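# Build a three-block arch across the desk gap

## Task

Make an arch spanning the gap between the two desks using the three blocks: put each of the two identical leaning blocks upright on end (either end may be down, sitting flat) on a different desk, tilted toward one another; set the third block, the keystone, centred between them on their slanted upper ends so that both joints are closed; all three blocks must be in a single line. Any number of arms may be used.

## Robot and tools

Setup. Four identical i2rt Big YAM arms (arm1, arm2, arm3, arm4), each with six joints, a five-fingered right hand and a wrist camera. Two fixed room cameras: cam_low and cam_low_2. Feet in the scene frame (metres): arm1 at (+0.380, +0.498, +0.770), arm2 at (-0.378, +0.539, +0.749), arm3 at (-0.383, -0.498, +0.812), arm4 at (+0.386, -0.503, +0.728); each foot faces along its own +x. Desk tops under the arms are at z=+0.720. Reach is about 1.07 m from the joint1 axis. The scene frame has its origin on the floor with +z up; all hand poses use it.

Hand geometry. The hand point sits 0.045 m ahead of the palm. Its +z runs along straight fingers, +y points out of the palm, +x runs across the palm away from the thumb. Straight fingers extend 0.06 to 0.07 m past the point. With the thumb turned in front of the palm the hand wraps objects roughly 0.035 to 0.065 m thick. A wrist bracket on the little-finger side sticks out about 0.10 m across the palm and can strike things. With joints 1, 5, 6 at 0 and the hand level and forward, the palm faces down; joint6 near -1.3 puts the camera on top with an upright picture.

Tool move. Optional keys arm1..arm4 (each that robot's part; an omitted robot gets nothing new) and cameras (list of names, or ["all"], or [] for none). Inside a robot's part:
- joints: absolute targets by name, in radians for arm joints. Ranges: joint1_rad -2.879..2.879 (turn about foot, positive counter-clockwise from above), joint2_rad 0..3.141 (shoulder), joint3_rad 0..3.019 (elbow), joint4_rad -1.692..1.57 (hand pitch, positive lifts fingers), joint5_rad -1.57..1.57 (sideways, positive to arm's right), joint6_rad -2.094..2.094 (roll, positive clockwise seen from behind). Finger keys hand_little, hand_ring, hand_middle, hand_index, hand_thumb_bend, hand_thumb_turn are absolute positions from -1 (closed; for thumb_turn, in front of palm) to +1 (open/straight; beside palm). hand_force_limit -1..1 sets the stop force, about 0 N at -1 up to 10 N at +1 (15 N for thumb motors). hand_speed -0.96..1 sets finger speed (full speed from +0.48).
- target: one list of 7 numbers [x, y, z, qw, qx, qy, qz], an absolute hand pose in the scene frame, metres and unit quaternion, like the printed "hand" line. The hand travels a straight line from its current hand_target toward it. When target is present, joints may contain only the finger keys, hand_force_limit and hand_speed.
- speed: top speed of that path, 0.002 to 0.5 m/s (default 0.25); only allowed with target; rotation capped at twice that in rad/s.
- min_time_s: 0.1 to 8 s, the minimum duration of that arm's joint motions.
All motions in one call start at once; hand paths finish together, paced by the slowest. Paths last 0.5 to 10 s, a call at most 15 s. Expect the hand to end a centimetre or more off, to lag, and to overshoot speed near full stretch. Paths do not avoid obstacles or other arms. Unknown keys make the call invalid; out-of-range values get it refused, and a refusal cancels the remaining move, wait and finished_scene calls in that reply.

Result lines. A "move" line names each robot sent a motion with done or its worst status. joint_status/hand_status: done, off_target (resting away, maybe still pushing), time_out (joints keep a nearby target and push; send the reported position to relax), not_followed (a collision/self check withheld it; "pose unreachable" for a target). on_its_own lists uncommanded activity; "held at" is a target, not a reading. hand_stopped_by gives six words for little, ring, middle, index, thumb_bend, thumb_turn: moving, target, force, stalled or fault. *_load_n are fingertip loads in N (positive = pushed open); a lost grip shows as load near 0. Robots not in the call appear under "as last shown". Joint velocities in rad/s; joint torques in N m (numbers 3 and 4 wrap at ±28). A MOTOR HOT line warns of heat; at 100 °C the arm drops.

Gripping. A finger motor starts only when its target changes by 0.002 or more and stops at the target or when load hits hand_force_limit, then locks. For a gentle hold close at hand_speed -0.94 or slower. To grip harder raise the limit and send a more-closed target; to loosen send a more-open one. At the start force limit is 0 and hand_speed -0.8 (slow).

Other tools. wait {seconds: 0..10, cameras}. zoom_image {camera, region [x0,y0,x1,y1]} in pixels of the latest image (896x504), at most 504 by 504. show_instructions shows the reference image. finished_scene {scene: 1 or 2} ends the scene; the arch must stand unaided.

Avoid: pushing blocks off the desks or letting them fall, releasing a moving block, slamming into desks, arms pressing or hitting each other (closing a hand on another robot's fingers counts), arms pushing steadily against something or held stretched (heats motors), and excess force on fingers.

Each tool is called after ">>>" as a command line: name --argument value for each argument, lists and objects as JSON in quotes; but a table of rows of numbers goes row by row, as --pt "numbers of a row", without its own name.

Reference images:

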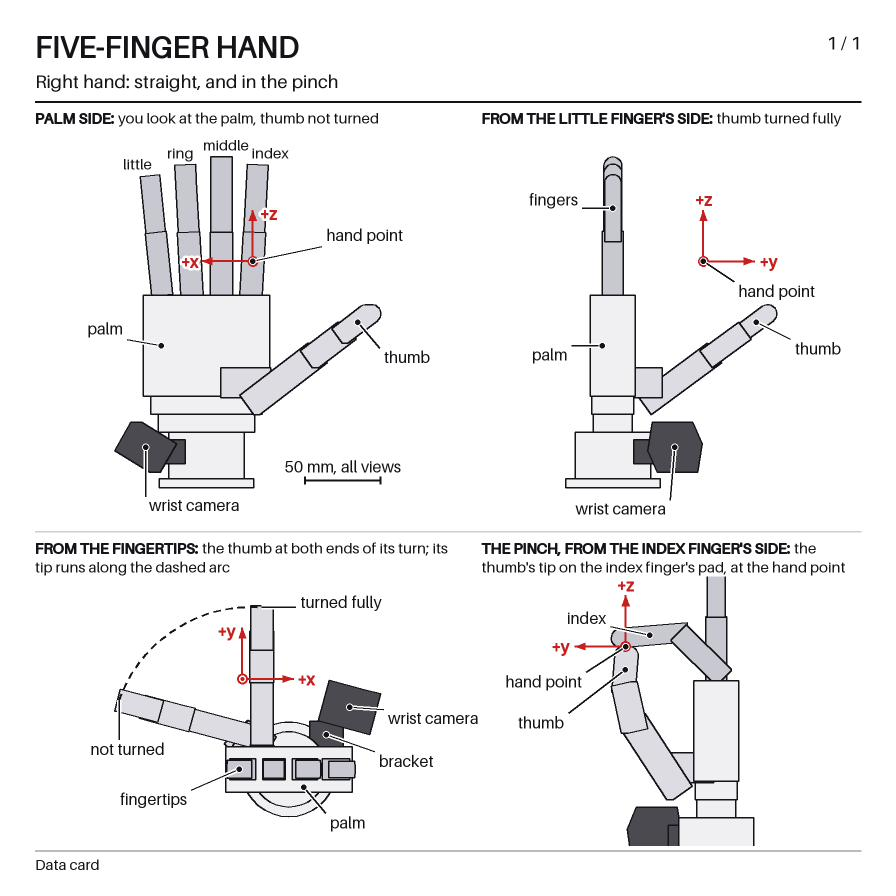

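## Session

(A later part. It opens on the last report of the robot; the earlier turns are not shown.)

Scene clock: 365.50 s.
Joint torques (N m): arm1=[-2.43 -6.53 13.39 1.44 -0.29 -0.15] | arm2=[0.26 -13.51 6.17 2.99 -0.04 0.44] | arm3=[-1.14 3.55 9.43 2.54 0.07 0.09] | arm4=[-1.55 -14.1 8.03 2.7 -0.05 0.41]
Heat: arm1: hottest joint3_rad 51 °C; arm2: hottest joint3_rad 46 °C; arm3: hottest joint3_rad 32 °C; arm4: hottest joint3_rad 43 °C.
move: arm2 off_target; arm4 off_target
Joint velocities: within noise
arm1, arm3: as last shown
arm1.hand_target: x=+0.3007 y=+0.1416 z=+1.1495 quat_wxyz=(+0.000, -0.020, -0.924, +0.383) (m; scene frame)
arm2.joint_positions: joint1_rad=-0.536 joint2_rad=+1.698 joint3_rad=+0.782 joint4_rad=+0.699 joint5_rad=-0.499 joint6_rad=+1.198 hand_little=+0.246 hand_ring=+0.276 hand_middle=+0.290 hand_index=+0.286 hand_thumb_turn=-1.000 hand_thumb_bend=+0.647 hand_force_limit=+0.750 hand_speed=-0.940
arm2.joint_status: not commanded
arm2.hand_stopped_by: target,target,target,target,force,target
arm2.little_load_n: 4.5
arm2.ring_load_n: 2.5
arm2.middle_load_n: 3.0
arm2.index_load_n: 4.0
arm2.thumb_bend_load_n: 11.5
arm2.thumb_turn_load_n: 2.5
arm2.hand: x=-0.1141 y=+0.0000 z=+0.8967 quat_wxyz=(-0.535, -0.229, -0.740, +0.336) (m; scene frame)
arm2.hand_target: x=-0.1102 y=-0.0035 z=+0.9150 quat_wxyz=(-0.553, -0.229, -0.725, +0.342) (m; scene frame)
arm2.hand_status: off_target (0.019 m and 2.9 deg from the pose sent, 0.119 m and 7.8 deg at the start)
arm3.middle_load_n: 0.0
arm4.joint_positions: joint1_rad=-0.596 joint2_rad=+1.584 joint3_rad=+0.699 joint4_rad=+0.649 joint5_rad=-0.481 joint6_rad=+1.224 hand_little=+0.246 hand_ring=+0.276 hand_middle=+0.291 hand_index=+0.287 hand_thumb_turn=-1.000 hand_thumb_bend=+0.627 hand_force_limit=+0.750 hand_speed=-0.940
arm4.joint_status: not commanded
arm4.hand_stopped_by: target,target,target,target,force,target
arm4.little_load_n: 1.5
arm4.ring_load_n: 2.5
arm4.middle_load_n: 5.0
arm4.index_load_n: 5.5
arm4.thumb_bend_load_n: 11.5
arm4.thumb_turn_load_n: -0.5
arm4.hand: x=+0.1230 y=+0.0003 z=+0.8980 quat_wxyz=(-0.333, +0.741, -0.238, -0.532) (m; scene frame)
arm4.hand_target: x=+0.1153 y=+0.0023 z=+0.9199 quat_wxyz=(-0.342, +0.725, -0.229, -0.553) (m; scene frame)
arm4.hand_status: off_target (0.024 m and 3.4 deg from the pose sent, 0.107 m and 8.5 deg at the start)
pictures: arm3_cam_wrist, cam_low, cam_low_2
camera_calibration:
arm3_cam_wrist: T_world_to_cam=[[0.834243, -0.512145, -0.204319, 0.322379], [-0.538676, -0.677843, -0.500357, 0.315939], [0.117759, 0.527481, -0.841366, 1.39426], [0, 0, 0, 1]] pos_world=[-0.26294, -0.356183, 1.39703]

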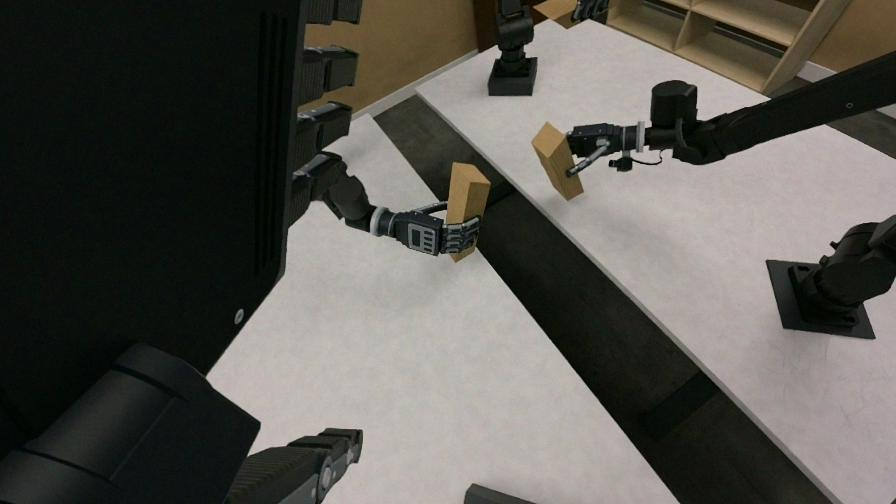

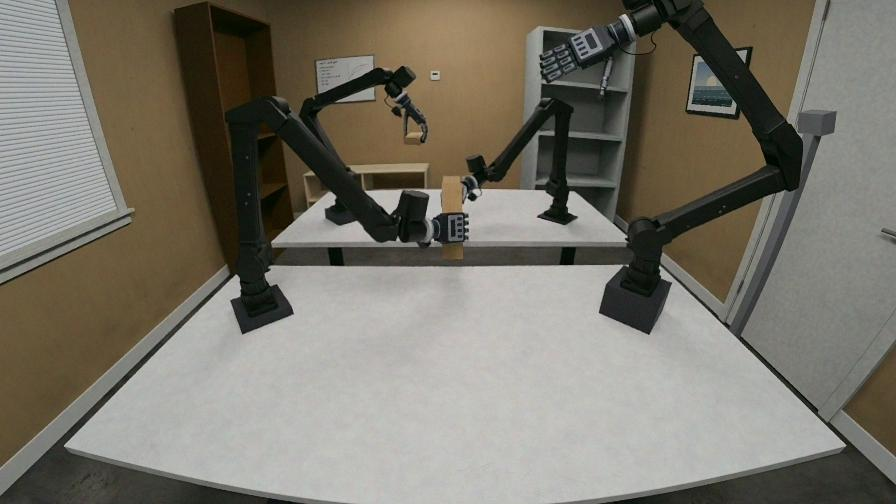

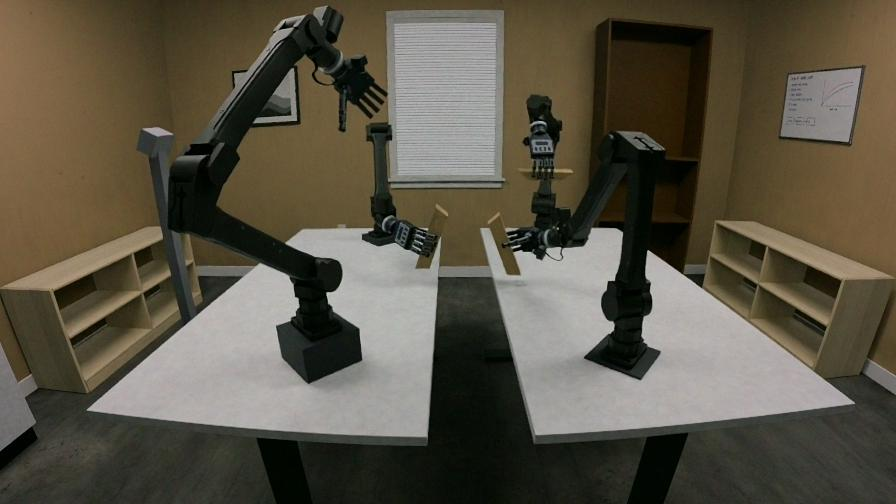

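>>> move --arm2 '{"target":[-0.101,-0.007,0.87,0.5608,0.2129,0.7293,-0.3298],"speed":0.1}' --arm4 '{"target":[0.1035,0.0,0.895,0.311,-0.7371,0.1882,0.5724],"speed":0.1}' --cameras '["arm3_cam_wrist","cam_low","cam_low_2"]'

>>> zoom_image --camera "cam_low_2" --region '[405, 195, 465, 285]'

>>> zoom_image --camera "cam_low_2" --region '[475, 205, 535, 295]'

>>> zoom_image --camera "cam_low" --region '[430, 165, 480, 275]'

>>> zoom_image --camera "arm3_cam_wrist" --region '[430, 110, 600, 280]'

Scene clock: 474.93 s.
Joint torques (N m): arm1=[-1.96 -6.53 13.33 1.5 -0.27 -0.16] | arm2=[0.38 -14.27 6.69 3.02 -0.26 0.36] | arm3=[-1.49 2.43 9.55 2.47 0.06 0.08] | arm4=[-2.08 -14.62 9.92 2.58 -0.26 0.19]
Heat: arm1: hottest joint3_rad 58 °C; arm2: hottest joint3_rad 37 °C; arm3: hottest joint3_rad 32 °C; arm4: hottest joint3_rad 38 °C.
move: arm2 off_target; arm4 off_target
Joint velocities: within noise
arm1, arm3: as last shown
arm1.index_load_n: 6.0
arm2.joint_positions: joint1_rad=-0.533 joint2_rad=+1.832 joint3_rad=+0.782 joint4_rad=+0.813 joint5_rad=-0.533 joint6_rad=+1.198 hand_little=+0.246 hand_ring=+0.276 hand_middle=+0.290 hand_index=+0.286 hand_thumb_turn=-1.000 hand_thumb_bend=+0.647 hand_force_limit=+0.750 hand_speed=-0.940
arm2.joint_status: not commanded
arm2.hand_stopped_by: target,target,target,target,force,target
arm2.little_load_n: 4.0
arm2.ring_load_n: 2.5
arm2.middle_load_n: 3.0
arm2.index_load_n: 4.0
arm2.thumb_bend_load_n: 11.5
arm2.thumb_turn_load_n: 2.5
arm2.hand: x=-0.1083 y=+0.0028 z=+0.8469 quat_wxyz=(-0.540, -0.222, -0.747, +0.318) (m; scene frame)
arm2.hand_target: x=-0.1014 y=-0.0060 z=+0.8700 quat_wxyz=(-0.560, -0.213, -0.730, +0.329) (m; scene frame)
arm2.hand_status: off_target (0.026 m and 3.5 deg from the pose sent, 0.031 m and 3.8 deg at the start)
arm4.joint_positions: joint1_rad=-0.596 joint2_rad=+1.677 joint3_rad=+0.699 joint4_rad=+0.706 joint5_rad=-0.594 joint6_rad=+1.217 hand_little=+0.246 hand_ring=+0.276 hand_middle=+0.291 hand_index=+0.287 hand_thumb_turn=-1.000 hand_thumb_bend=+0.627 hand_force_limit=+0.750 hand_speed=-0.940
arm4.joint_status: not commanded
arm4.hand_stopped_by: target,target,target,target,force,target
arm4.little_load_n: 1.5
arm4.ring_load_n: 2.5
arm4.middle_load_n: 5.0
arm4.index_load_n: 5.5
arm4.thumb_bend_load_n: 11.5
arm4.thumb_turn_load_n: -0.5
arm4.hand: x=+0.1113 y=-0.0150 z=+0.8653 quat_wxyz=(-0.287, +0.755, -0.209, -0.551) (m; scene frame)
arm4.hand_target: x=+0.1042 y=-0.0017 z=+0.8953 quat_wxyz=(-0.310, +0.736, -0.188, -0.571) (m; scene frame)
arm4.hand_status: off_target (0.034 m and 4.8 deg from the pose sent, 0.020 m and 7.7 deg at the start)
pictures: arm3_cam_wrist, cam_low, cam_low_2
camera_calibration:
arm3_cam_wrist: T_world_to_cam=[[0.834243, -0.512145, -0.204319, 0.322379], [-0.538676, -0.677843, -0.500357, 0.315939], [0.117759, 0.527481, -0.841366, 1.39426], [0, 0, 0, 1]] pos_world=[-0.26294, -0.356183, 1.39703]

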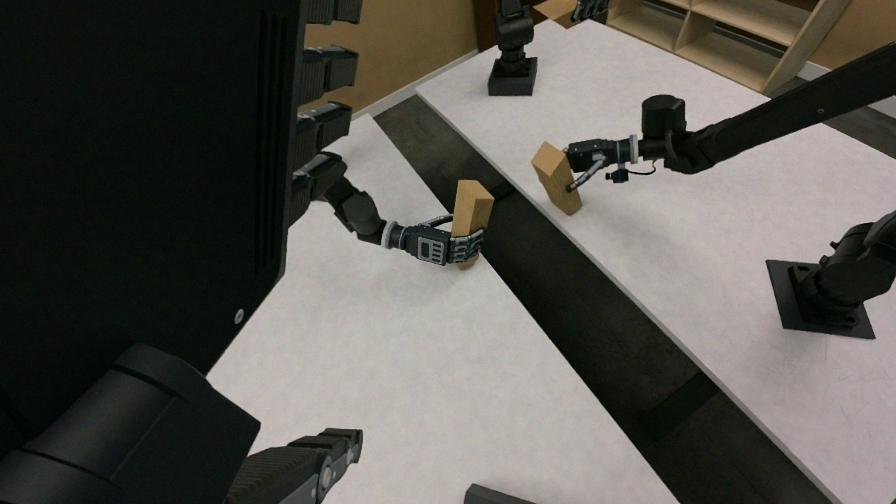

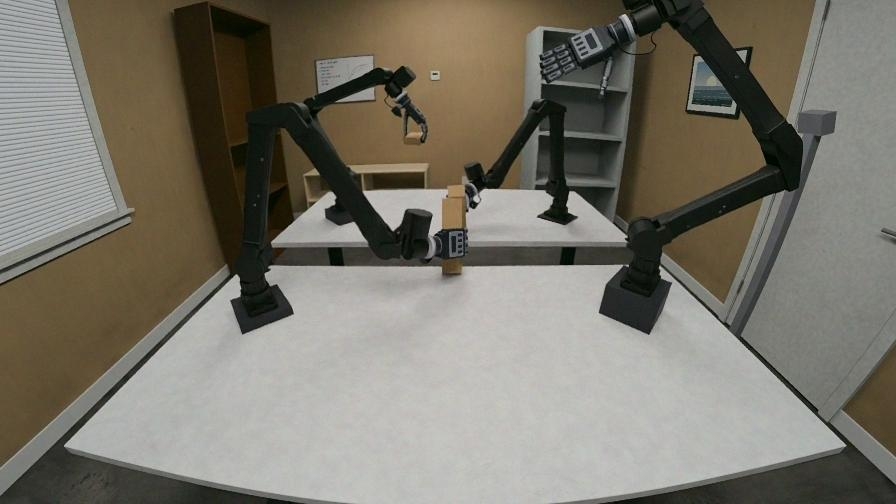

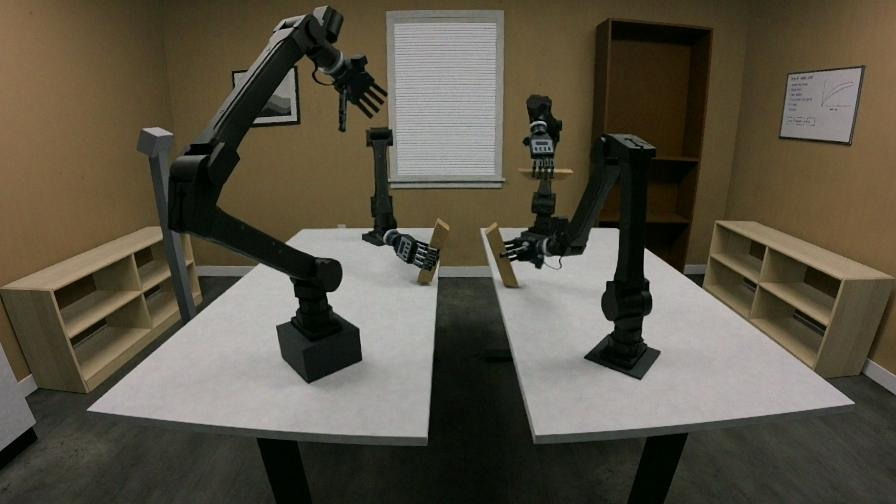

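Scaled by 5.600 from the camera's 896x504 image, which has a finer 1280x720 frame.

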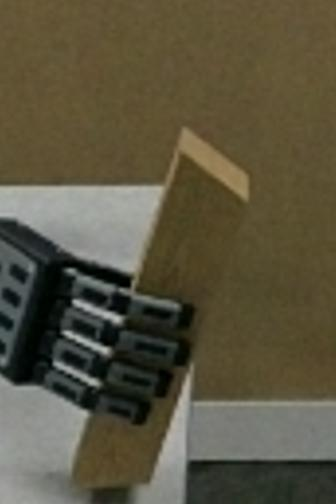

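Scaled by 5.600 from the camera's 896x504 image, which has a finer 1280x720 frame.

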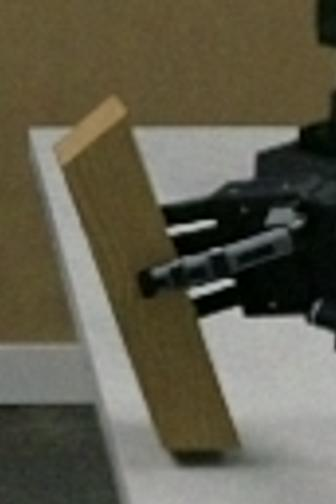

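Scaled by 4.582 from the camera's 896x504 image, which has a finer 1280x720 frame.

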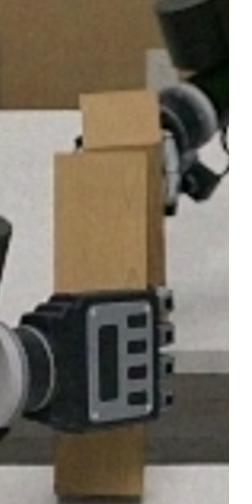

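Scaled by 2.965 from the camera's 896x504 image, which has a finer 1280x720 frame.

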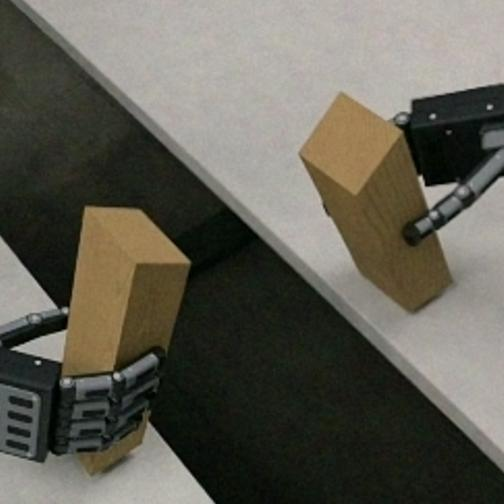

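>>> zoom_image --camera "arm3_cam_wrist" --region '[450, 170, 500, 220]'

>>> zoom_image --camera "arm3_cam_wrist" --region '[525, 135, 585, 195]'

Scaled by 10.080 from the camera's 896x504 image, which has a finer 1280x720 frame.

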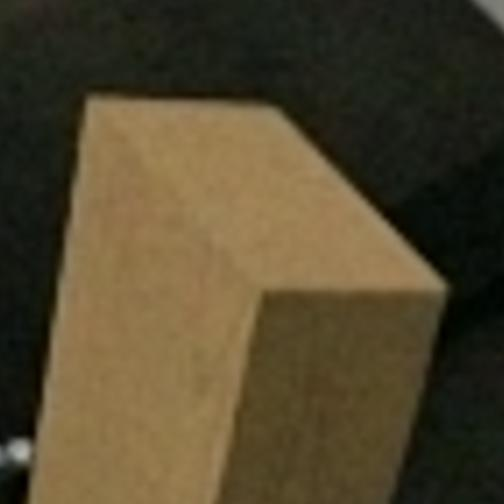

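Scaled by 8.400 from the camera's 896x504 image, which has a finer 1280x720 frame.

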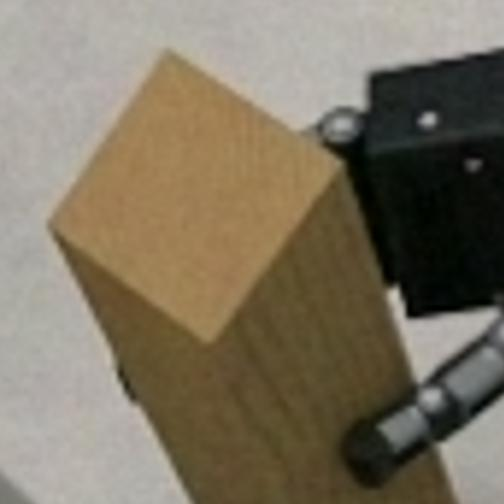

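>>> move --arm2 '{"target":[-0.0939,-0.0113,0.855,0.5657,0.202,0.7325,-0.3214],"speed":0.08}' --arm4 '{"target":[0.0968,0.0125,0.883,0.3192,-0.7289,0.2039,0.5734],"speed":0.08}' --cameras '["arm3_cam_wrist","cam_low","cam_low_2"]'

>>> zoom_image --camera "cam_low_2" --region '[405, 200, 530, 295]'

>>> zoom_image --camera "cam_low" --region '[430, 165, 480, 285]'

>>> zoom_image --camera "arm3_cam_wrist" --region '[440, 175, 500, 235]'

>>> zoom_image --camera "arm3_cam_wrist" --region '[515, 130, 575, 190]'

Scene clock: 516.27 s.
Joint torques (N m): arm1=[-2.26 -6.65 13.27 1.55 -0.27 -0.15] | arm2=[0.44 -13.57 8.02 2.88 -0.25 0.3] | arm3=[-1.55 2.67 9.69 2.61 0.06 0.07] | arm4=[-1.44 -13.68 10.43 2.41 -0.05 0.31]
Heat: arm1: hottest joint3_rad 60 °C; arm2: hottest joint3_rad 37 °C; arm3: hottest joint3_rad 32 °C; arm4: hottest joint3_rad 40 °C.
move: arm2 off_target; arm4 off_target
Joint velocities: within noise
arm1, arm3: as last shown
arm1.index_load_n: 5.5
arm2.joint_positions: joint1_rad=-0.528 joint2_rad=+1.876 joint3_rad=+0.789 joint4_rad=+0.840 joint5_rad=-0.559 joint6_rad=+1.199 hand_little=+0.246 hand_ring=+0.276 hand_middle=+0.290 hand_index=+0.286 hand_thumb_turn=-1.000 hand_thumb_bend=+0.647 hand_force_limit=+0.750 hand_speed=-0.940
arm2.joint_status: not commanded
arm2.hand_stopped_by: target,target,target,target,force,target
arm2.little_load_n: 4.0
arm2.ring_load_n: 1.5
arm2.middle_load_n: 1.5
arm2.index_load_n: 4.5
arm2.thumb_bend_load_n: 10.5
arm2.thumb_turn_load_n: 1.5
arm2.hand: x=-0.1030 y=+0.0066 z=+0.8314 quat_wxyz=(-0.545, -0.215, -0.751, +0.306) (m; scene frame)
arm2.hand_target: x=-0.0946 y=-0.0096 z=+0.8553 quat_wxyz=(-0.565, -0.202, -0.733, +0.321) (m; scene frame)
arm2.hand_status: off_target (0.031 m and 3.9 deg from the pose sent, 0.022 m and 4.0 deg at the start)
arm3.thumb_turn_load_n: -0.5
arm4.joint_positions: joint1_rad=-0.587 joint2_rad=+1.722 joint3_rad=+0.703 joint4_rad=+0.774 joint5_rad=-0.551 joint6_rad=+1.235 hand_little=+0.246 hand_ring=+0.276 hand_middle=+0.291 hand_index=+0.287 hand_thumb_turn=-1.000 hand_thumb_bend=+0.627 hand_force_limit=+0.750 hand_speed=-0.940
arm4.joint_status: not commanded
arm4.hand_stopped_by: target,target,target,target,force,target
arm4.little_load_n: 1.0
arm4.ring_load_n: 2.0
arm4.middle_load_n: 4.5
arm4.index_load_n: 5.5
arm4.thumb_bend_load_n: 11.5
arm4.thumb_turn_load_n: 0.5
arm4.hand: x=+0.1098 y=-0.0047 z=+0.8562 quat_wxyz=(-0.303, +0.747, -0.219, -0.550) (m; scene frame)
arm4.hand_target: x=+0.0978 y=+0.0104 z=+0.8833 quat_wxyz=(-0.318, +0.728, -0.203, -0.572) (m; scene frame)
arm4.hand_status: off_target (0.034 m and 4.2 deg from the pose sent, 0.036 m and 5.4 deg at the start)
pictures: arm3_cam_wrist, cam_low, cam_low_2
camera_calibration:
arm3_cam_wrist: T_world_to_cam=[[0.834243, -0.512145, -0.204319, 0.322379], [-0.538676, -0.677843, -0.500357, 0.315939], [0.117759, 0.527481, -0.841366, 1.39426], [0, 0, 0, 1]] pos_world=[-0.26294, -0.356183, 1.39703]

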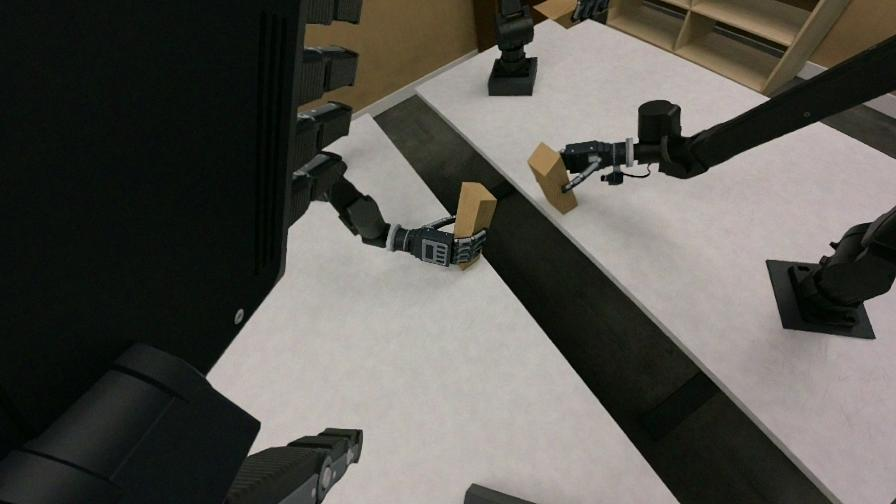

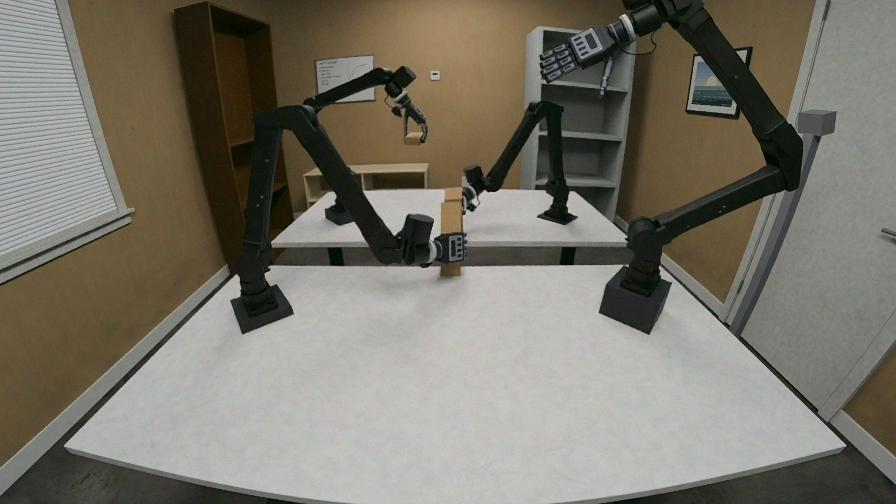

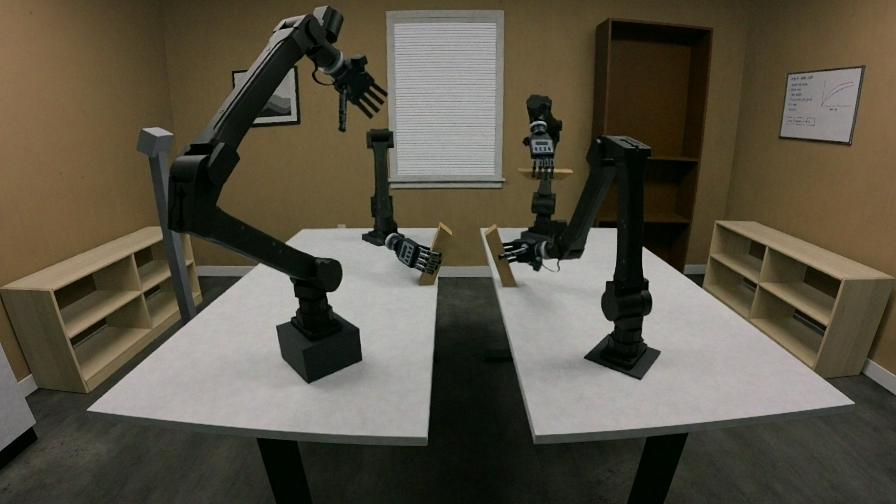

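Scaled by 4.032 from the camera's 896x504 image, which has a finer 1280x720 frame.

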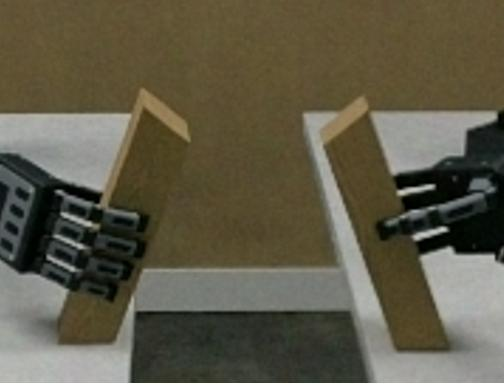

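Scaled by 4.200 from the camera's 896x504 image, which has a finer 1280x720 frame.

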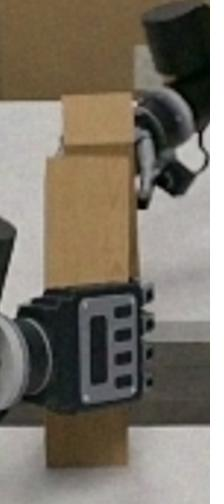

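Scaled by 8.400 from the camera's 896x504 image, which has a finer 1280x720 frame.

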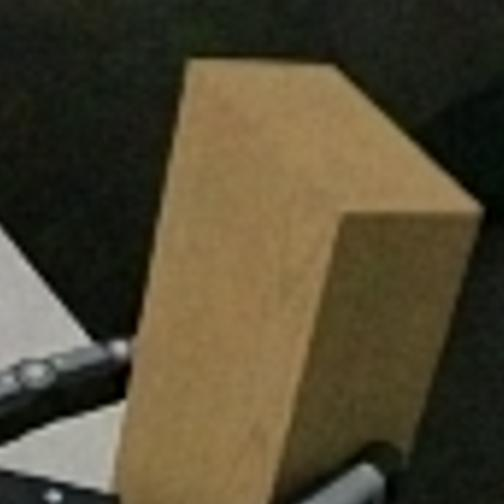

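Scaled by 8.400 from the camera's 896x504 image, which has a finer 1280x720 frame.

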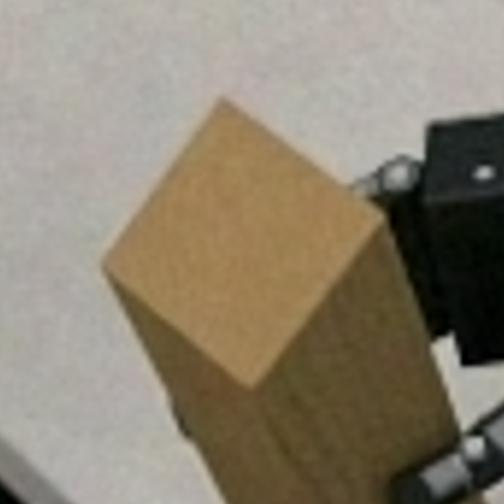

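>>> move --arm2 '{"target":[-0.0939,-0.023,0.864,0.5657,0.202,0.7325,-0.3214],"speed":0.06}'

>>> move --arm2 '{"target":[-0.0939,-0.022,0.848,0.5657,0.202,0.7325,-0.3214],"speed":0.06}' --arm4 '{"target":[0.0968,0.0125,0.875,0.3192,-0.7289,0.2039,0.5734],"speed":0.06}' --cameras '["arm3_cam_wrist","cam_low","cam_low_2"]'

>>> zoom_image --camera "cam_low_2" --region '[410, 215, 470, 295]'

>>> zoom_image --camera "cam_low_2" --region '[470, 215, 530, 295]'

>>> zoom_image --camera "cam_low" --region '[430, 165, 480, 285]'

>>> zoom_image --camera "arm3_cam_wrist" --region '[440, 120, 600, 280]'

Scene clock: 546.87 s.
Joint torques (N m): arm1=[-2.08 -6.71 13.34 1.57 -0.3 -0.15] | arm2=[-0.03 -14.33 8.43 1.76 -0.27 0.3] | arm3=[-0.79 3.43 9.55 2.82 0.06 0.07] | arm4=[-1.26 -13.92 10.44 2.44 -0.02 0.31]
Heat: arm1: hottest joint3_rad 61 °C; arm2: hottest joint3_rad 38 °C; arm3: hottest joint3_rad 33 °C; arm4: hottest joint3_rad 40 °C.
move: arm2 off_target
Joint velocities: within noise
arm1, arm3, arm4: as last shown
arm1.index_load_n: 6.0
arm2.joint_positions: joint1_rad=-0.528 joint2_rad=+1.876 joint3_rad=+0.822 joint4_rad=+0.832 joint5_rad=-0.562 joint6_rad=+1.199 hand_little=+0.246 hand_ring=+0.276 hand_middle=+0.290 hand_index=+0.286 hand_thumb_turn=-1.000 hand_thumb_bend=+0.647 hand_force_limit=+0.750 hand_speed=-0.940
arm2.joint_status: not commanded
arm2.hand_stopped_by: target,target,target,target,force,target
arm2.little_load_n: 4.5
arm2.ring_load_n: 1.5
arm2.middle_load_n: 2.0
arm2.index_load_n: 4.5
arm2.thumb_bend_load_n: 10.5
arm2.thumb_turn_load_n: 1.0
arm2.hand: x=-0.1001 y=-0.0046 z=+0.8424 quat_wxyz=(-0.551, -0.208, -0.746, +0.313) (m; scene frame)
arm2.hand_target: x=-0.0946 y=-0.0216 z=+0.8645 quat_wxyz=(-0.565, -0.202, -0.732, +0.321) (m; scene frame)
arm2.hand_status: off_target (0.029 m and 2.6 deg from the pose sent, 0.045 m and 3.9 deg at the start)
arm3.thumb_turn_load_n: 0.0
arm4.joint_positions: joint1_rad=-0.587 joint2_rad=+1.722 joint3_rad=+0.703 joint4_rad=+0.774 joint5_rad=-0.551 joint6_rad=+1.236 hand_little=+0.246 hand_ring=+0.276 hand_middle=+0.291 hand_index=+0.287 hand_thumb_turn=-1.000 hand_thumb_bend=+0.627 hand_force_limit=+0.750 hand_speed=-0.940
arm4.middle_load_n: 5.0
arm4.hand_target: x=+0.0978 y=+0.0103 z=+0.8834 quat_wxyz=(-0.318, +0.728, -0.203, -0.572) (m; scene frame)
pictures: none

Scene clock: 547.87 s.
Joint torques (N m): arm1=[-1.67 -6.71 13.42 1.46 -0.27 -0.15] | arm2=[0.03 -13.51 7.87 2.7 -0.14 0.29] | arm3=[-1.2 2.96 9.63 2.65 0.07 0.04] | arm4=[-1.32 -13.33 10.22 2.18 0.02 0.24]
Heat: arm1: hottest joint3_rad 61 °C; arm2: hottest joint3_rad 38 °C; arm3: hottest joint3_rad 33 °C; arm4: hottest joint3_rad 40 °C.
move: arm2 off_target; arm4 off_target
Joint velocities: within noise
arm1, arm3: as last shown
arm1.middle_load_n: 5.0
arm1.index_load_n: 5.5
arm2.joint_positions: joint1_rad=-0.528 joint2_rad=+1.904 joint3_rad=+0.824 joint4_rad=+0.847 joint5_rad=-0.566 joint6_rad=+1.199 hand_little=+0.246 hand_ring=+0.276 hand_middle=+0.290 hand_index=+0.286 hand_thumb_turn=-1.000 hand_thumb_bend=+0.647 hand_force_limit=+0.750 hand_speed=-0.940
arm2.joint_status: not commanded
arm2.hand_stopped_by: target,target,target,target,force,target
arm2.little_load_n: 3.0
arm2.ring_load_n: 1.0
arm2.middle_load_n: 2.0
arm2.index_load_n: 4.5
arm2.thumb_bend_load_n: 10.0
arm2.thumb_turn_load_n: 3.0
arm2.hand: x=-0.0997 y=-0.0042 z=+0.8308 quat_wxyz=(-0.550, -0.209, -0.748, +0.308) (m; scene frame)
arm2.hand_target: x=-0.0945 y=-0.0207 z=+0.8483 quat_wxyz=(-0.565, -0.202, -0.733, +0.321) (m; scene frame)
arm2.hand_status: off_target (0.025 m and 3.1 deg from the pose sent, 0.019 m and 2.6 deg at the start)
arm4.joint_positions: joint1_rad=-0.586 joint2_rad=+1.736 joint3_rad=+0.703 joint4_rad=+0.805 joint5_rad=-0.551 joint6_rad=+1.243 hand_little=+0.246 hand_ring=+0.276 hand_middle=+0.291 hand_index=+0.287 hand_thumb_turn=-1.000 hand_thumb_bend=+0.627 hand_force_limit=+0.750 hand_speed=-0.940
arm4.joint_status: not commanded
arm4.hand_stopped_by: target,target,target,target,force,target
arm4.little_load_n: 0.5
arm4.ring_load_n: 1.5
arm4.middle_load_n: 4.5
arm4.index_load_n: 6.0
arm4.thumb_bend_load_n: 11.5
arm4.thumb_turn_load_n: 2.0
arm4.hand: x=+0.1091 y=-0.0037 z=+0.8553 quat_wxyz=(-0.306, +0.743, -0.217, -0.555) (m; scene frame)
arm4.hand_target: x=+0.0976 y=+0.0108 z=+0.8753 quat_wxyz=(-0.318, +0.728, -0.204, -0.572) (m; scene frame)
arm4.hand_status: off_target (0.028 m and 3.4 deg from the pose sent, 0.029 m and 4.2 deg at the start)
pictures: arm3_cam_wrist, cam_low, cam_low_2
camera_calibration:
arm3_cam_wrist: T_world_to_cam=[[0.834243, -0.512145, -0.204319, 0.322379], [-0.538676, -0.677843, -0.500357, 0.315939], [0.117759, 0.527481, -0.841366, 1.39426], [0, 0, 0, 1]] pos_world=[-0.26294, -0.356183, 1.39703]

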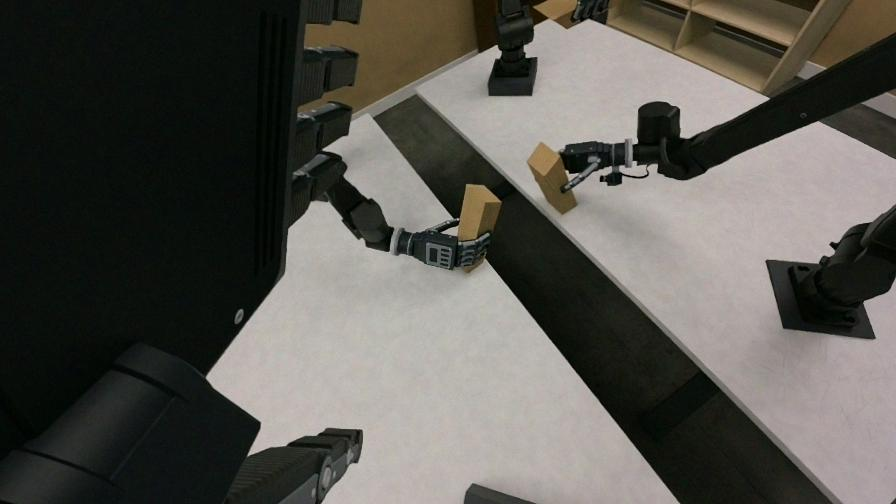

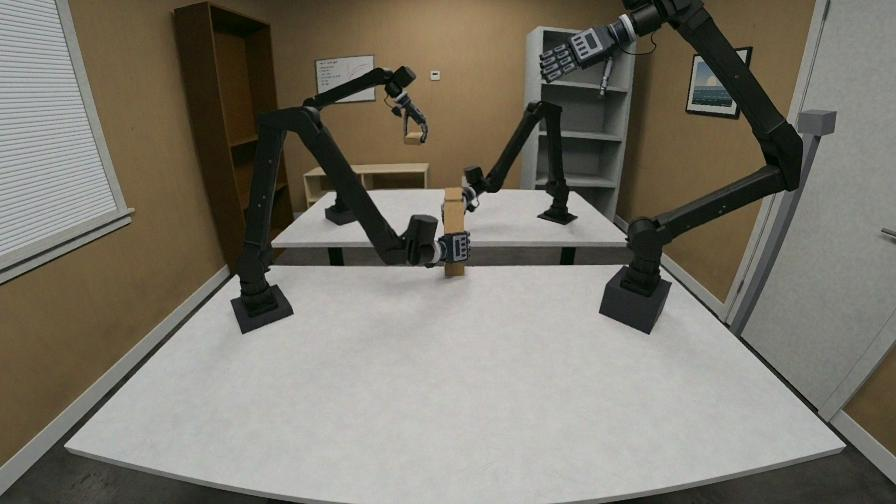

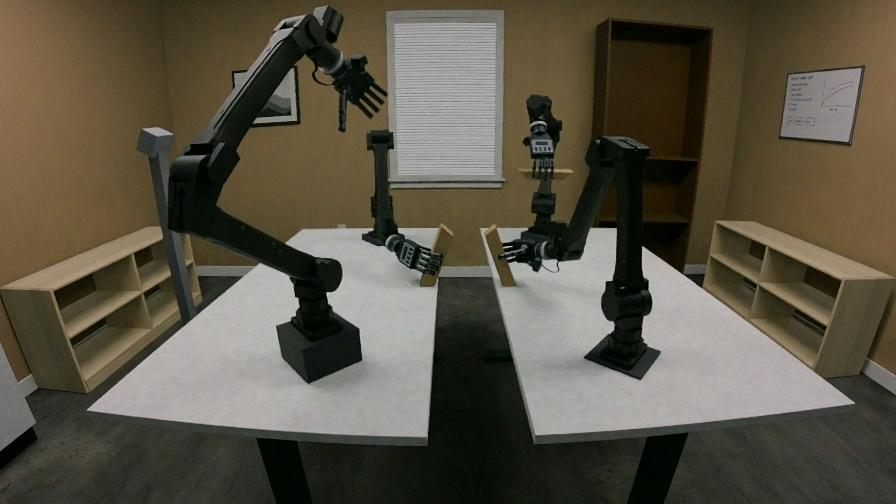

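Scaled by 6.300 from the camera's 896x504 image, which has a finer 1280x720 frame.

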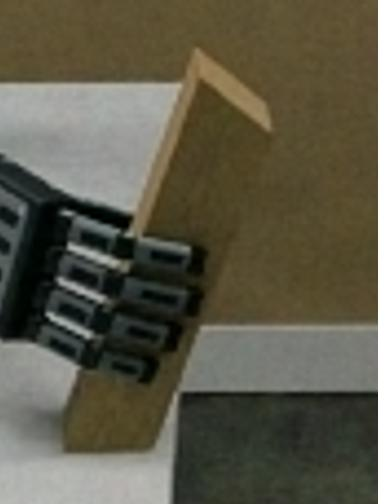

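Scaled by 6.300 from the camera's 896x504 image, which has a finer 1280x720 frame.

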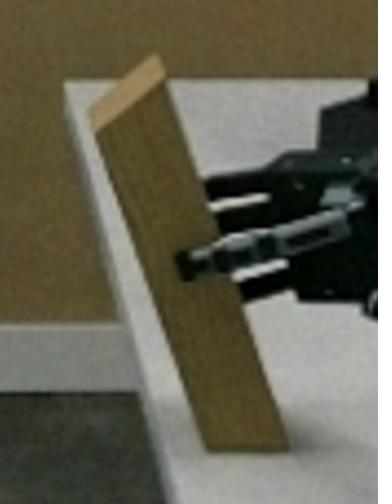

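Scaled by 4.200 from the camera's 896x504 image, which has a finer 1280x720 frame.

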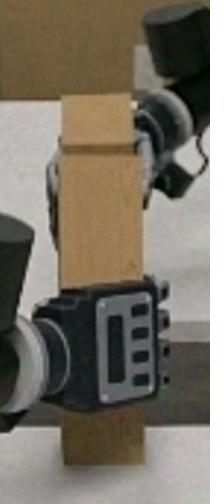

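Scaled by 3.150 from the camera's 896x504 image, which has a finer 1280x720 frame.

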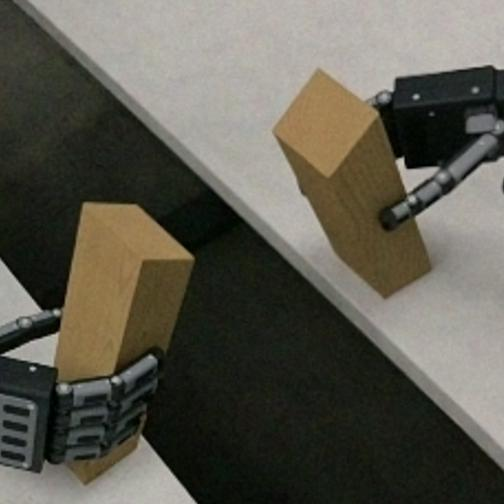

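>>> zoom_image --camera "cam_low_2" --region '[430, 215, 510, 245]'

>>> zoom_image --camera "cam_low_2" --region '[510, 155, 590, 185]'

Scaled by 6.300 from the camera's 896x504 image, which has a finer 1280x720 frame.

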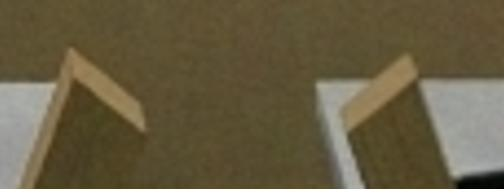

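Scaled by 6.300 from the camera's 896x504 image, which has a finer 1280x720 frame.

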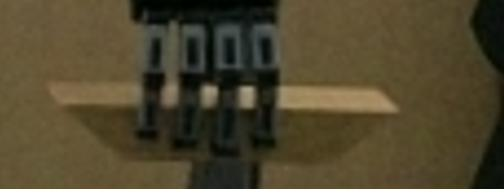

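>>> move --arm2 '{"target":[-0.1005,-0.020,0.864,0.5657,0.202,0.7325,-0.3214],"speed":0.06}' --arm4 '{"target":[0.1035,0.0125,0.891,0.3192,-0.7289,0.2039,0.5734],"speed":0.06}'

>>> move --arm2 '{"target":[-0.1005,-0.020,0.846,0.5657,0.202,0.7325,-0.3214],"speed":0.06}' --arm4 '{"target":[0.1035,0.0125,0.872,0.3192,-0.7289,0.2039,0.5734],"speed":0.06}' --arm1 '{"target":[0.1,0.11,1.15,0.0,0.0,-0.9239,0.3827],"speed":0.12}' --cameras '["arm3_cam_wrist","cam_low","cam_low_2"]'

>>> zoom_image --camera "cam_low_2" --region '[410, 160, 530, 295]'

>>> zoom_image --camera "cam_low" --region '[410, 125, 490, 285]'

>>> zoom_image --camera "arm3_cam_wrist" --region '[440, 40, 640, 280]'

Scene clock: 589.73 s.
Joint torques (N m): arm1=[-2.08 -6.59 13.35 1.52 -0.27 -0.15] | arm2=[-0.97 -16.91 7.2 1.54 -0.29 0.27] | arm3=[-0.97 2.78 9.55 2.8 0.02 0.06] | arm4=[-2.67 -17.38 9.99 0.91 -0.2 0.21]
Heat: arm1: hottest joint3_rad 62 °C; arm2: hottest joint3_rad 37 °C; arm3: hottest joint3_rad 33 °C; arm4: hottest joint3_rad 40 °C.
move: arm2 off_target; arm4 off_target
Joint velocities: within noise
arm1: as last shown
arm1.middle_load_n: 5.5
arm2.joint_positions: joint1_rad=-0.530 joint2_rad=+1.901 joint3_rad=+0.824 joint4_rad=+0.842 joint5_rad=-0.574 joint6_rad=+1.199 hand_little=+0.246 hand_ring=+0.276 hand_middle=+0.290 hand_index=+0.286 hand_thumb_turn=-1.000 hand_thumb_bend=+0.647 hand_force_limit=+0.750 hand_speed=-0.940
arm2.joint_status: not commanded
arm2.hand_stopped_by: target,target,target,target,force,target
arm2.little_load_n: 4.5
arm2.ring_load_n: 2.0
arm2.middle_load_n: 1.5
arm2.index_load_n: 4.0
arm2.thumb_bend_load_n: 10.0
arm2.thumb_turn_load_n: 1.0
arm2.hand: x=-0.1001 y=-0.0033 z=+0.8314 quat_wxyz=(-0.551, -0.208, -0.749, +0.305) (m; scene frame)
arm2.hand_target: x=-0.1008 y=-0.0187 z=+0.8642 quat_wxyz=(-0.566, -0.202, -0.732, +0.321) (m; scene frame)
arm2.hand_status: off_target (0.037 m and 3.2 deg from the pose sent, 0.037 m and 3.1 deg at the start)
arm3.joint_positions: joint1_rad=+0.414 joint2_rad=+0.608 joint3_rad=+1.363 joint4_rad=-1.236 joint5_rad=+0.055 joint6_rad=-1.009 hand_little=+1.000 hand_ring=+1.000 hand_middle=+1.000 hand_index=+1.000 hand_thumb_turn=+1.000 hand_thumb_bend=+1.000 hand_force_limit=+0.000 hand_speed=-0.800
arm3.joint_status: not commanded
arm3.hand_stopped_by: target,target,target,target,target,target
arm3.little_load_n: 0.0
arm3.ring_load_n: 0.0
arm3.middle_load_n: 0.0
arm3.index_load_n: 0.0
arm3.thumb_bend_load_n: 0.0
arm3.thumb_turn_load_n: 0.0
arm3.hand: x=-0.2518 y=-0.2951 z=+1.3013 quat_wxyz=(-0.384, +0.818, +0.250, +0.349) (m; scene frame)
arm3.hand_target: x=-0.2522 y=-0.2962 z=+1.3126 quat_wxyz=(-0.393, +0.811, +0.248, +0.356) (m; scene frame)
arm3.hand_status: not commanded
arm4.joint_positions: joint1_rad=-0.586 joint2_rad=+1.735 joint3_rad=+0.708 joint4_rad=+0.792 joint5_rad=-0.559 joint6_rad=+1.243 hand_little=+0.246 hand_ring=+0.276 hand_middle=+0.291 hand_index=+0.287 hand_thumb_turn=-1.000 hand_thumb_bend=+0.627 hand_force_limit=+0.750 hand_speed=-0.940
arm4.joint_status: not commanded
arm4.hand_stopped_by: target,target,target,target,force,target
arm4.little_load_n: 1.0
arm4.ring_load_n: 2.0
arm4.middle_load_n: 4.5
arm4.index_load_n: 5.5
arm4.thumb_bend_load_n: 11.5
arm4.thumb_turn_load_n: 1.0
arm4.hand: x=+0.1080 y=-0.0041 z=+0.8558 quat_wxyz=(-0.301, +0.744, -0.216, -0.556) (m; scene frame)
arm4.hand_target: x=+0.1042 y=+0.0107 z=+0.8912 quat_wxyz=(-0.319, +0.728, -0.203, -0.572) (m; scene frame)
arm4.hand_status: off_target (0.039 m and 3.7 deg from the pose sent, 0.040 m and 3.4 deg at the start)
pictures: none

Scene clock: 592.33 s.
Joint torques (N m): arm1=[-1.96 -12.57 13.12 1.11 -0.53 -0.1] | arm2=[-0.91 -13.68 7.23 2.73 -0.18 0.27] | arm3=[-1.2 3.43 9.51 2.7 0.02 0.08] | arm4=[-2.73 -13.45 9.43 2.24 -0.06 0.21]
Heat: arm1: hottest joint3_rad 62 °C; arm2: hottest joint3_rad 37 °C; arm3: hottest joint3_rad 33 °C; arm4: hottest joint3_rad 40 °C.
move: arm1 off_target; arm2 off_target; arm4 off_target
Joint velocities: within noise
arm1.joint_positions: joint1_rad=+0.001 joint2_rad=+1.370 joint3_rad=+1.590 joint4_rad=-1.243 joint5_rad=-0.527 joint6_rad=-0.634 hand_little=+0.246 hand_ring=+0.276 hand_middle=+0.291 hand_index=+0.286 hand_thumb_turn=-1.000 hand_thumb_bend=+0.652 hand_force_limit=+0.700 hand_speed=-0.940
arm1.joint_status: not commanded
arm1.hand_stopped_by: target,target,target,target,force,target
arm1.little_load_n: 1.5
arm1.ring_load_n: 3.0
arm1.middle_load_n: 5.5
arm1.index_load_n: 5.5
arm1.thumb_bend_load_n: 11.5
arm1.thumb_turn_load_n: 3.5
arm1.hand: x=+0.1103 y=+0.1154 z=+1.1188 quat_wxyz=(-0.021, -0.008, -0.933, +0.360) (m; scene frame)
arm1.hand_target: x=+0.1012 y=+0.1113 z=+1.1495 quat_wxyz=(+0.000, +0.000, -0.924, +0.383) (m; scene frame)
arm1.hand_status: off_target (0.033 m and 3.8 deg from the pose sent, 0.213 m and 4.7 deg at the start)
arm2.joint_positions: joint1_rad=-0.531 joint2_rad=+1.907 joint3_rad=+0.824 joint4_rad=+0.854 joint5_rad=-0.577 joint6_rad=+1.199 hand_little=+0.246 hand_ring=+0.276 hand_middle=+0.290 hand_index=+0.286 hand_thumb_turn=-1.000 hand_thumb_bend=+0.647 hand_force_limit=+0.750 hand_speed=-0.940
arm2.joint_status: not commanded
arm2.hand_stopped_by: target,target,target,target,force,target
arm2.little_load_n: 3.0
arm2.ring_load_n: 1.5
arm2.middle_load_n: 1.5
arm2.index_load_n: 5.0
arm2.thumb_bend_load_n: 10.5
arm2.thumb_turn_load_n: 2.5
arm2.hand: x=-0.0999 y=-0.0031 z=+0.8309 quat_wxyz=(-0.552, -0.206, -0.747, +0.307) (m; scene frame)
arm2.hand_target: x=-0.1009 y=-0.0191 z=+0.8462 quat_wxyz=(-0.565, -0.202, -0.733, +0.321) (m; scene frame)
arm2.hand_status: off_target (0.023 m and 2.9 deg from the pose sent, 0.022 m and 3.2 deg at the start)
arm3: as last shown
arm4.joint_positions: joint1_rad=-0.586 joint2_rad=+1.744 joint3_rad=+0.708 joint4_rad=+0.813 joint5_rad=-0.562 joint6_rad=+1.243 hand_little=+0.246 hand_ring=+0.276 hand_middle=+0.291 hand_index=+0.287 hand_thumb_turn=-1.000 hand_thumb_bend=+0.627 hand_force_limit=+0.750 hand_speed=-0.940
arm4.joint_status: not commanded
arm4.hand_stopped_by: target,target,target,target,force,target
arm4.little_load_n: 0.5
arm4.ring_load_n: 1.5
arm4.middle_load_n: 4.5
arm4.index_load_n: 5.5
arm4.thumb_bend_load_n: 11.5
arm4.thumb_turn_load_n: 2.0
arm4.hand: x=+0.1075 y=-0.0040 z=+0.8551 quat_wxyz=(-0.304, +0.742, -0.213, -0.558) (m; scene frame)
arm4.hand_target: x=+0.1041 y=+0.0114 z=+0.8721 quat_wxyz=(-0.319, +0.728, -0.204, -0.572) (m; scene frame)
arm4.hand_status: off_target (0.024 m and 3.1 deg from the pose sent, 0.024 m and 3.7 deg at the start)
pictures: arm3_cam_wrist, cam_low, cam_low_2
camera_calibration:
arm3_cam_wrist: T_world_to_cam=[[0.834243, -0.512145, -0.204319, 0.322379], [-0.538676, -0.677843, -0.500357, 0.315939], [0.117759, 0.527481, -0.841366, 1.39426], [0, 0, 0, 1]] pos_world=[-0.26294, -0.356183, 1.39703]

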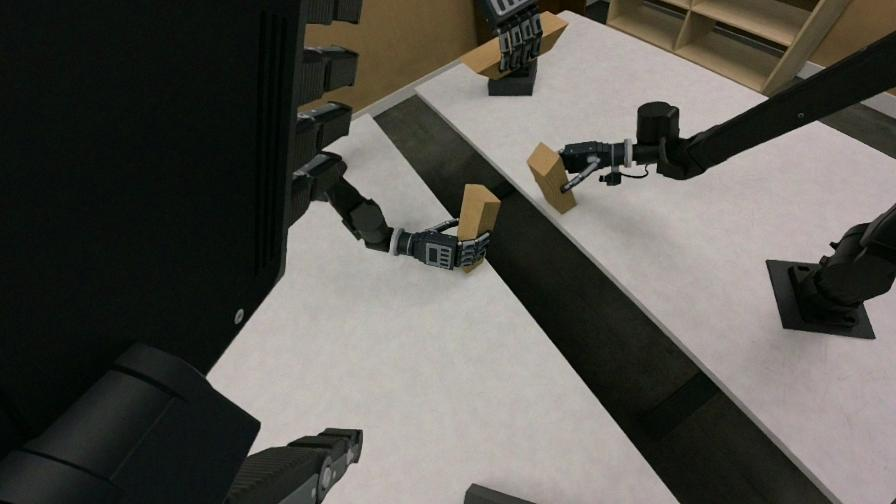

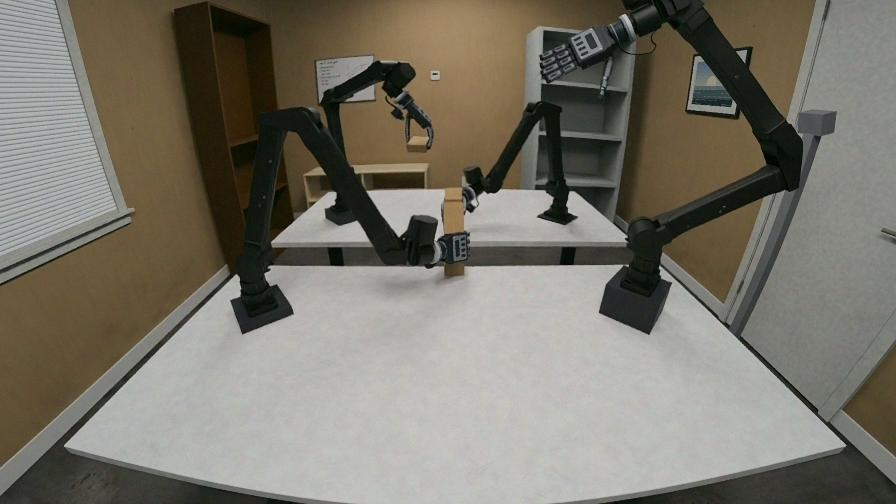

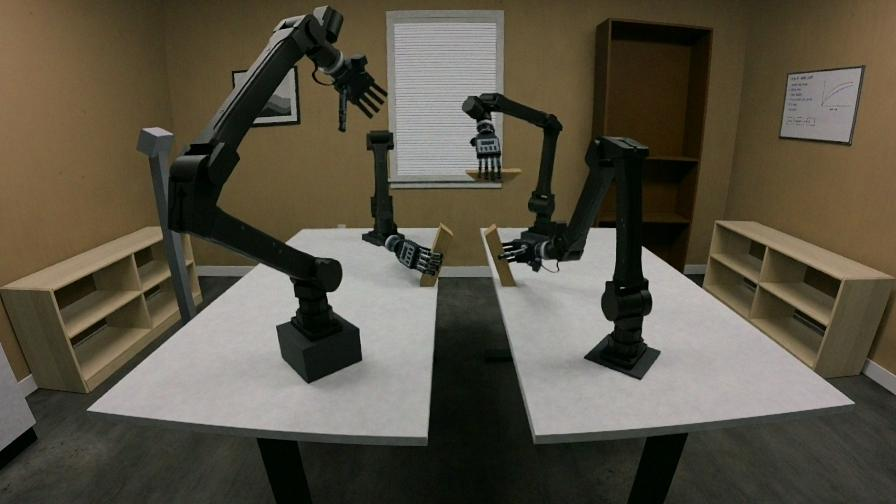

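Scaled by 3.733 from the camera's 896x504 image, which has a finer 1280x720 frame.

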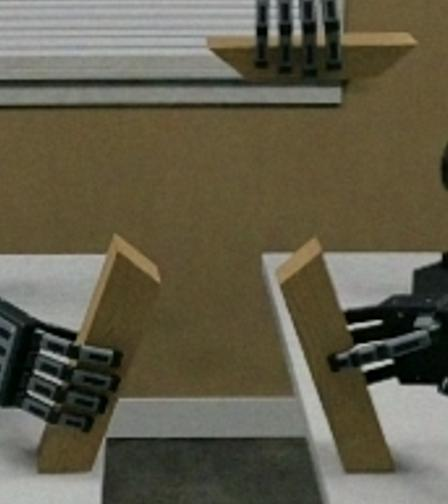

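Scaled by 3.150 from the camera's 896x504 image, which has a finer 1280x720 frame.

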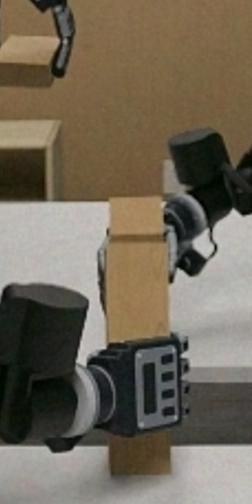

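Scaled by 2.100 from the camera's 896x504 image, which has a finer 1280x720 frame.

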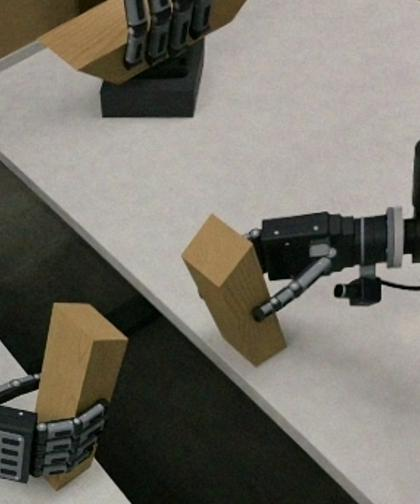

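>>> zoom_image --camera "cam_low_2" --region '[455, 155, 535, 195]'

Scaled by 6.300 from the camera's 896x504 image, which has a finer 1280x720 frame.

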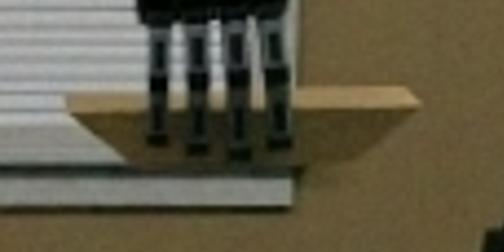

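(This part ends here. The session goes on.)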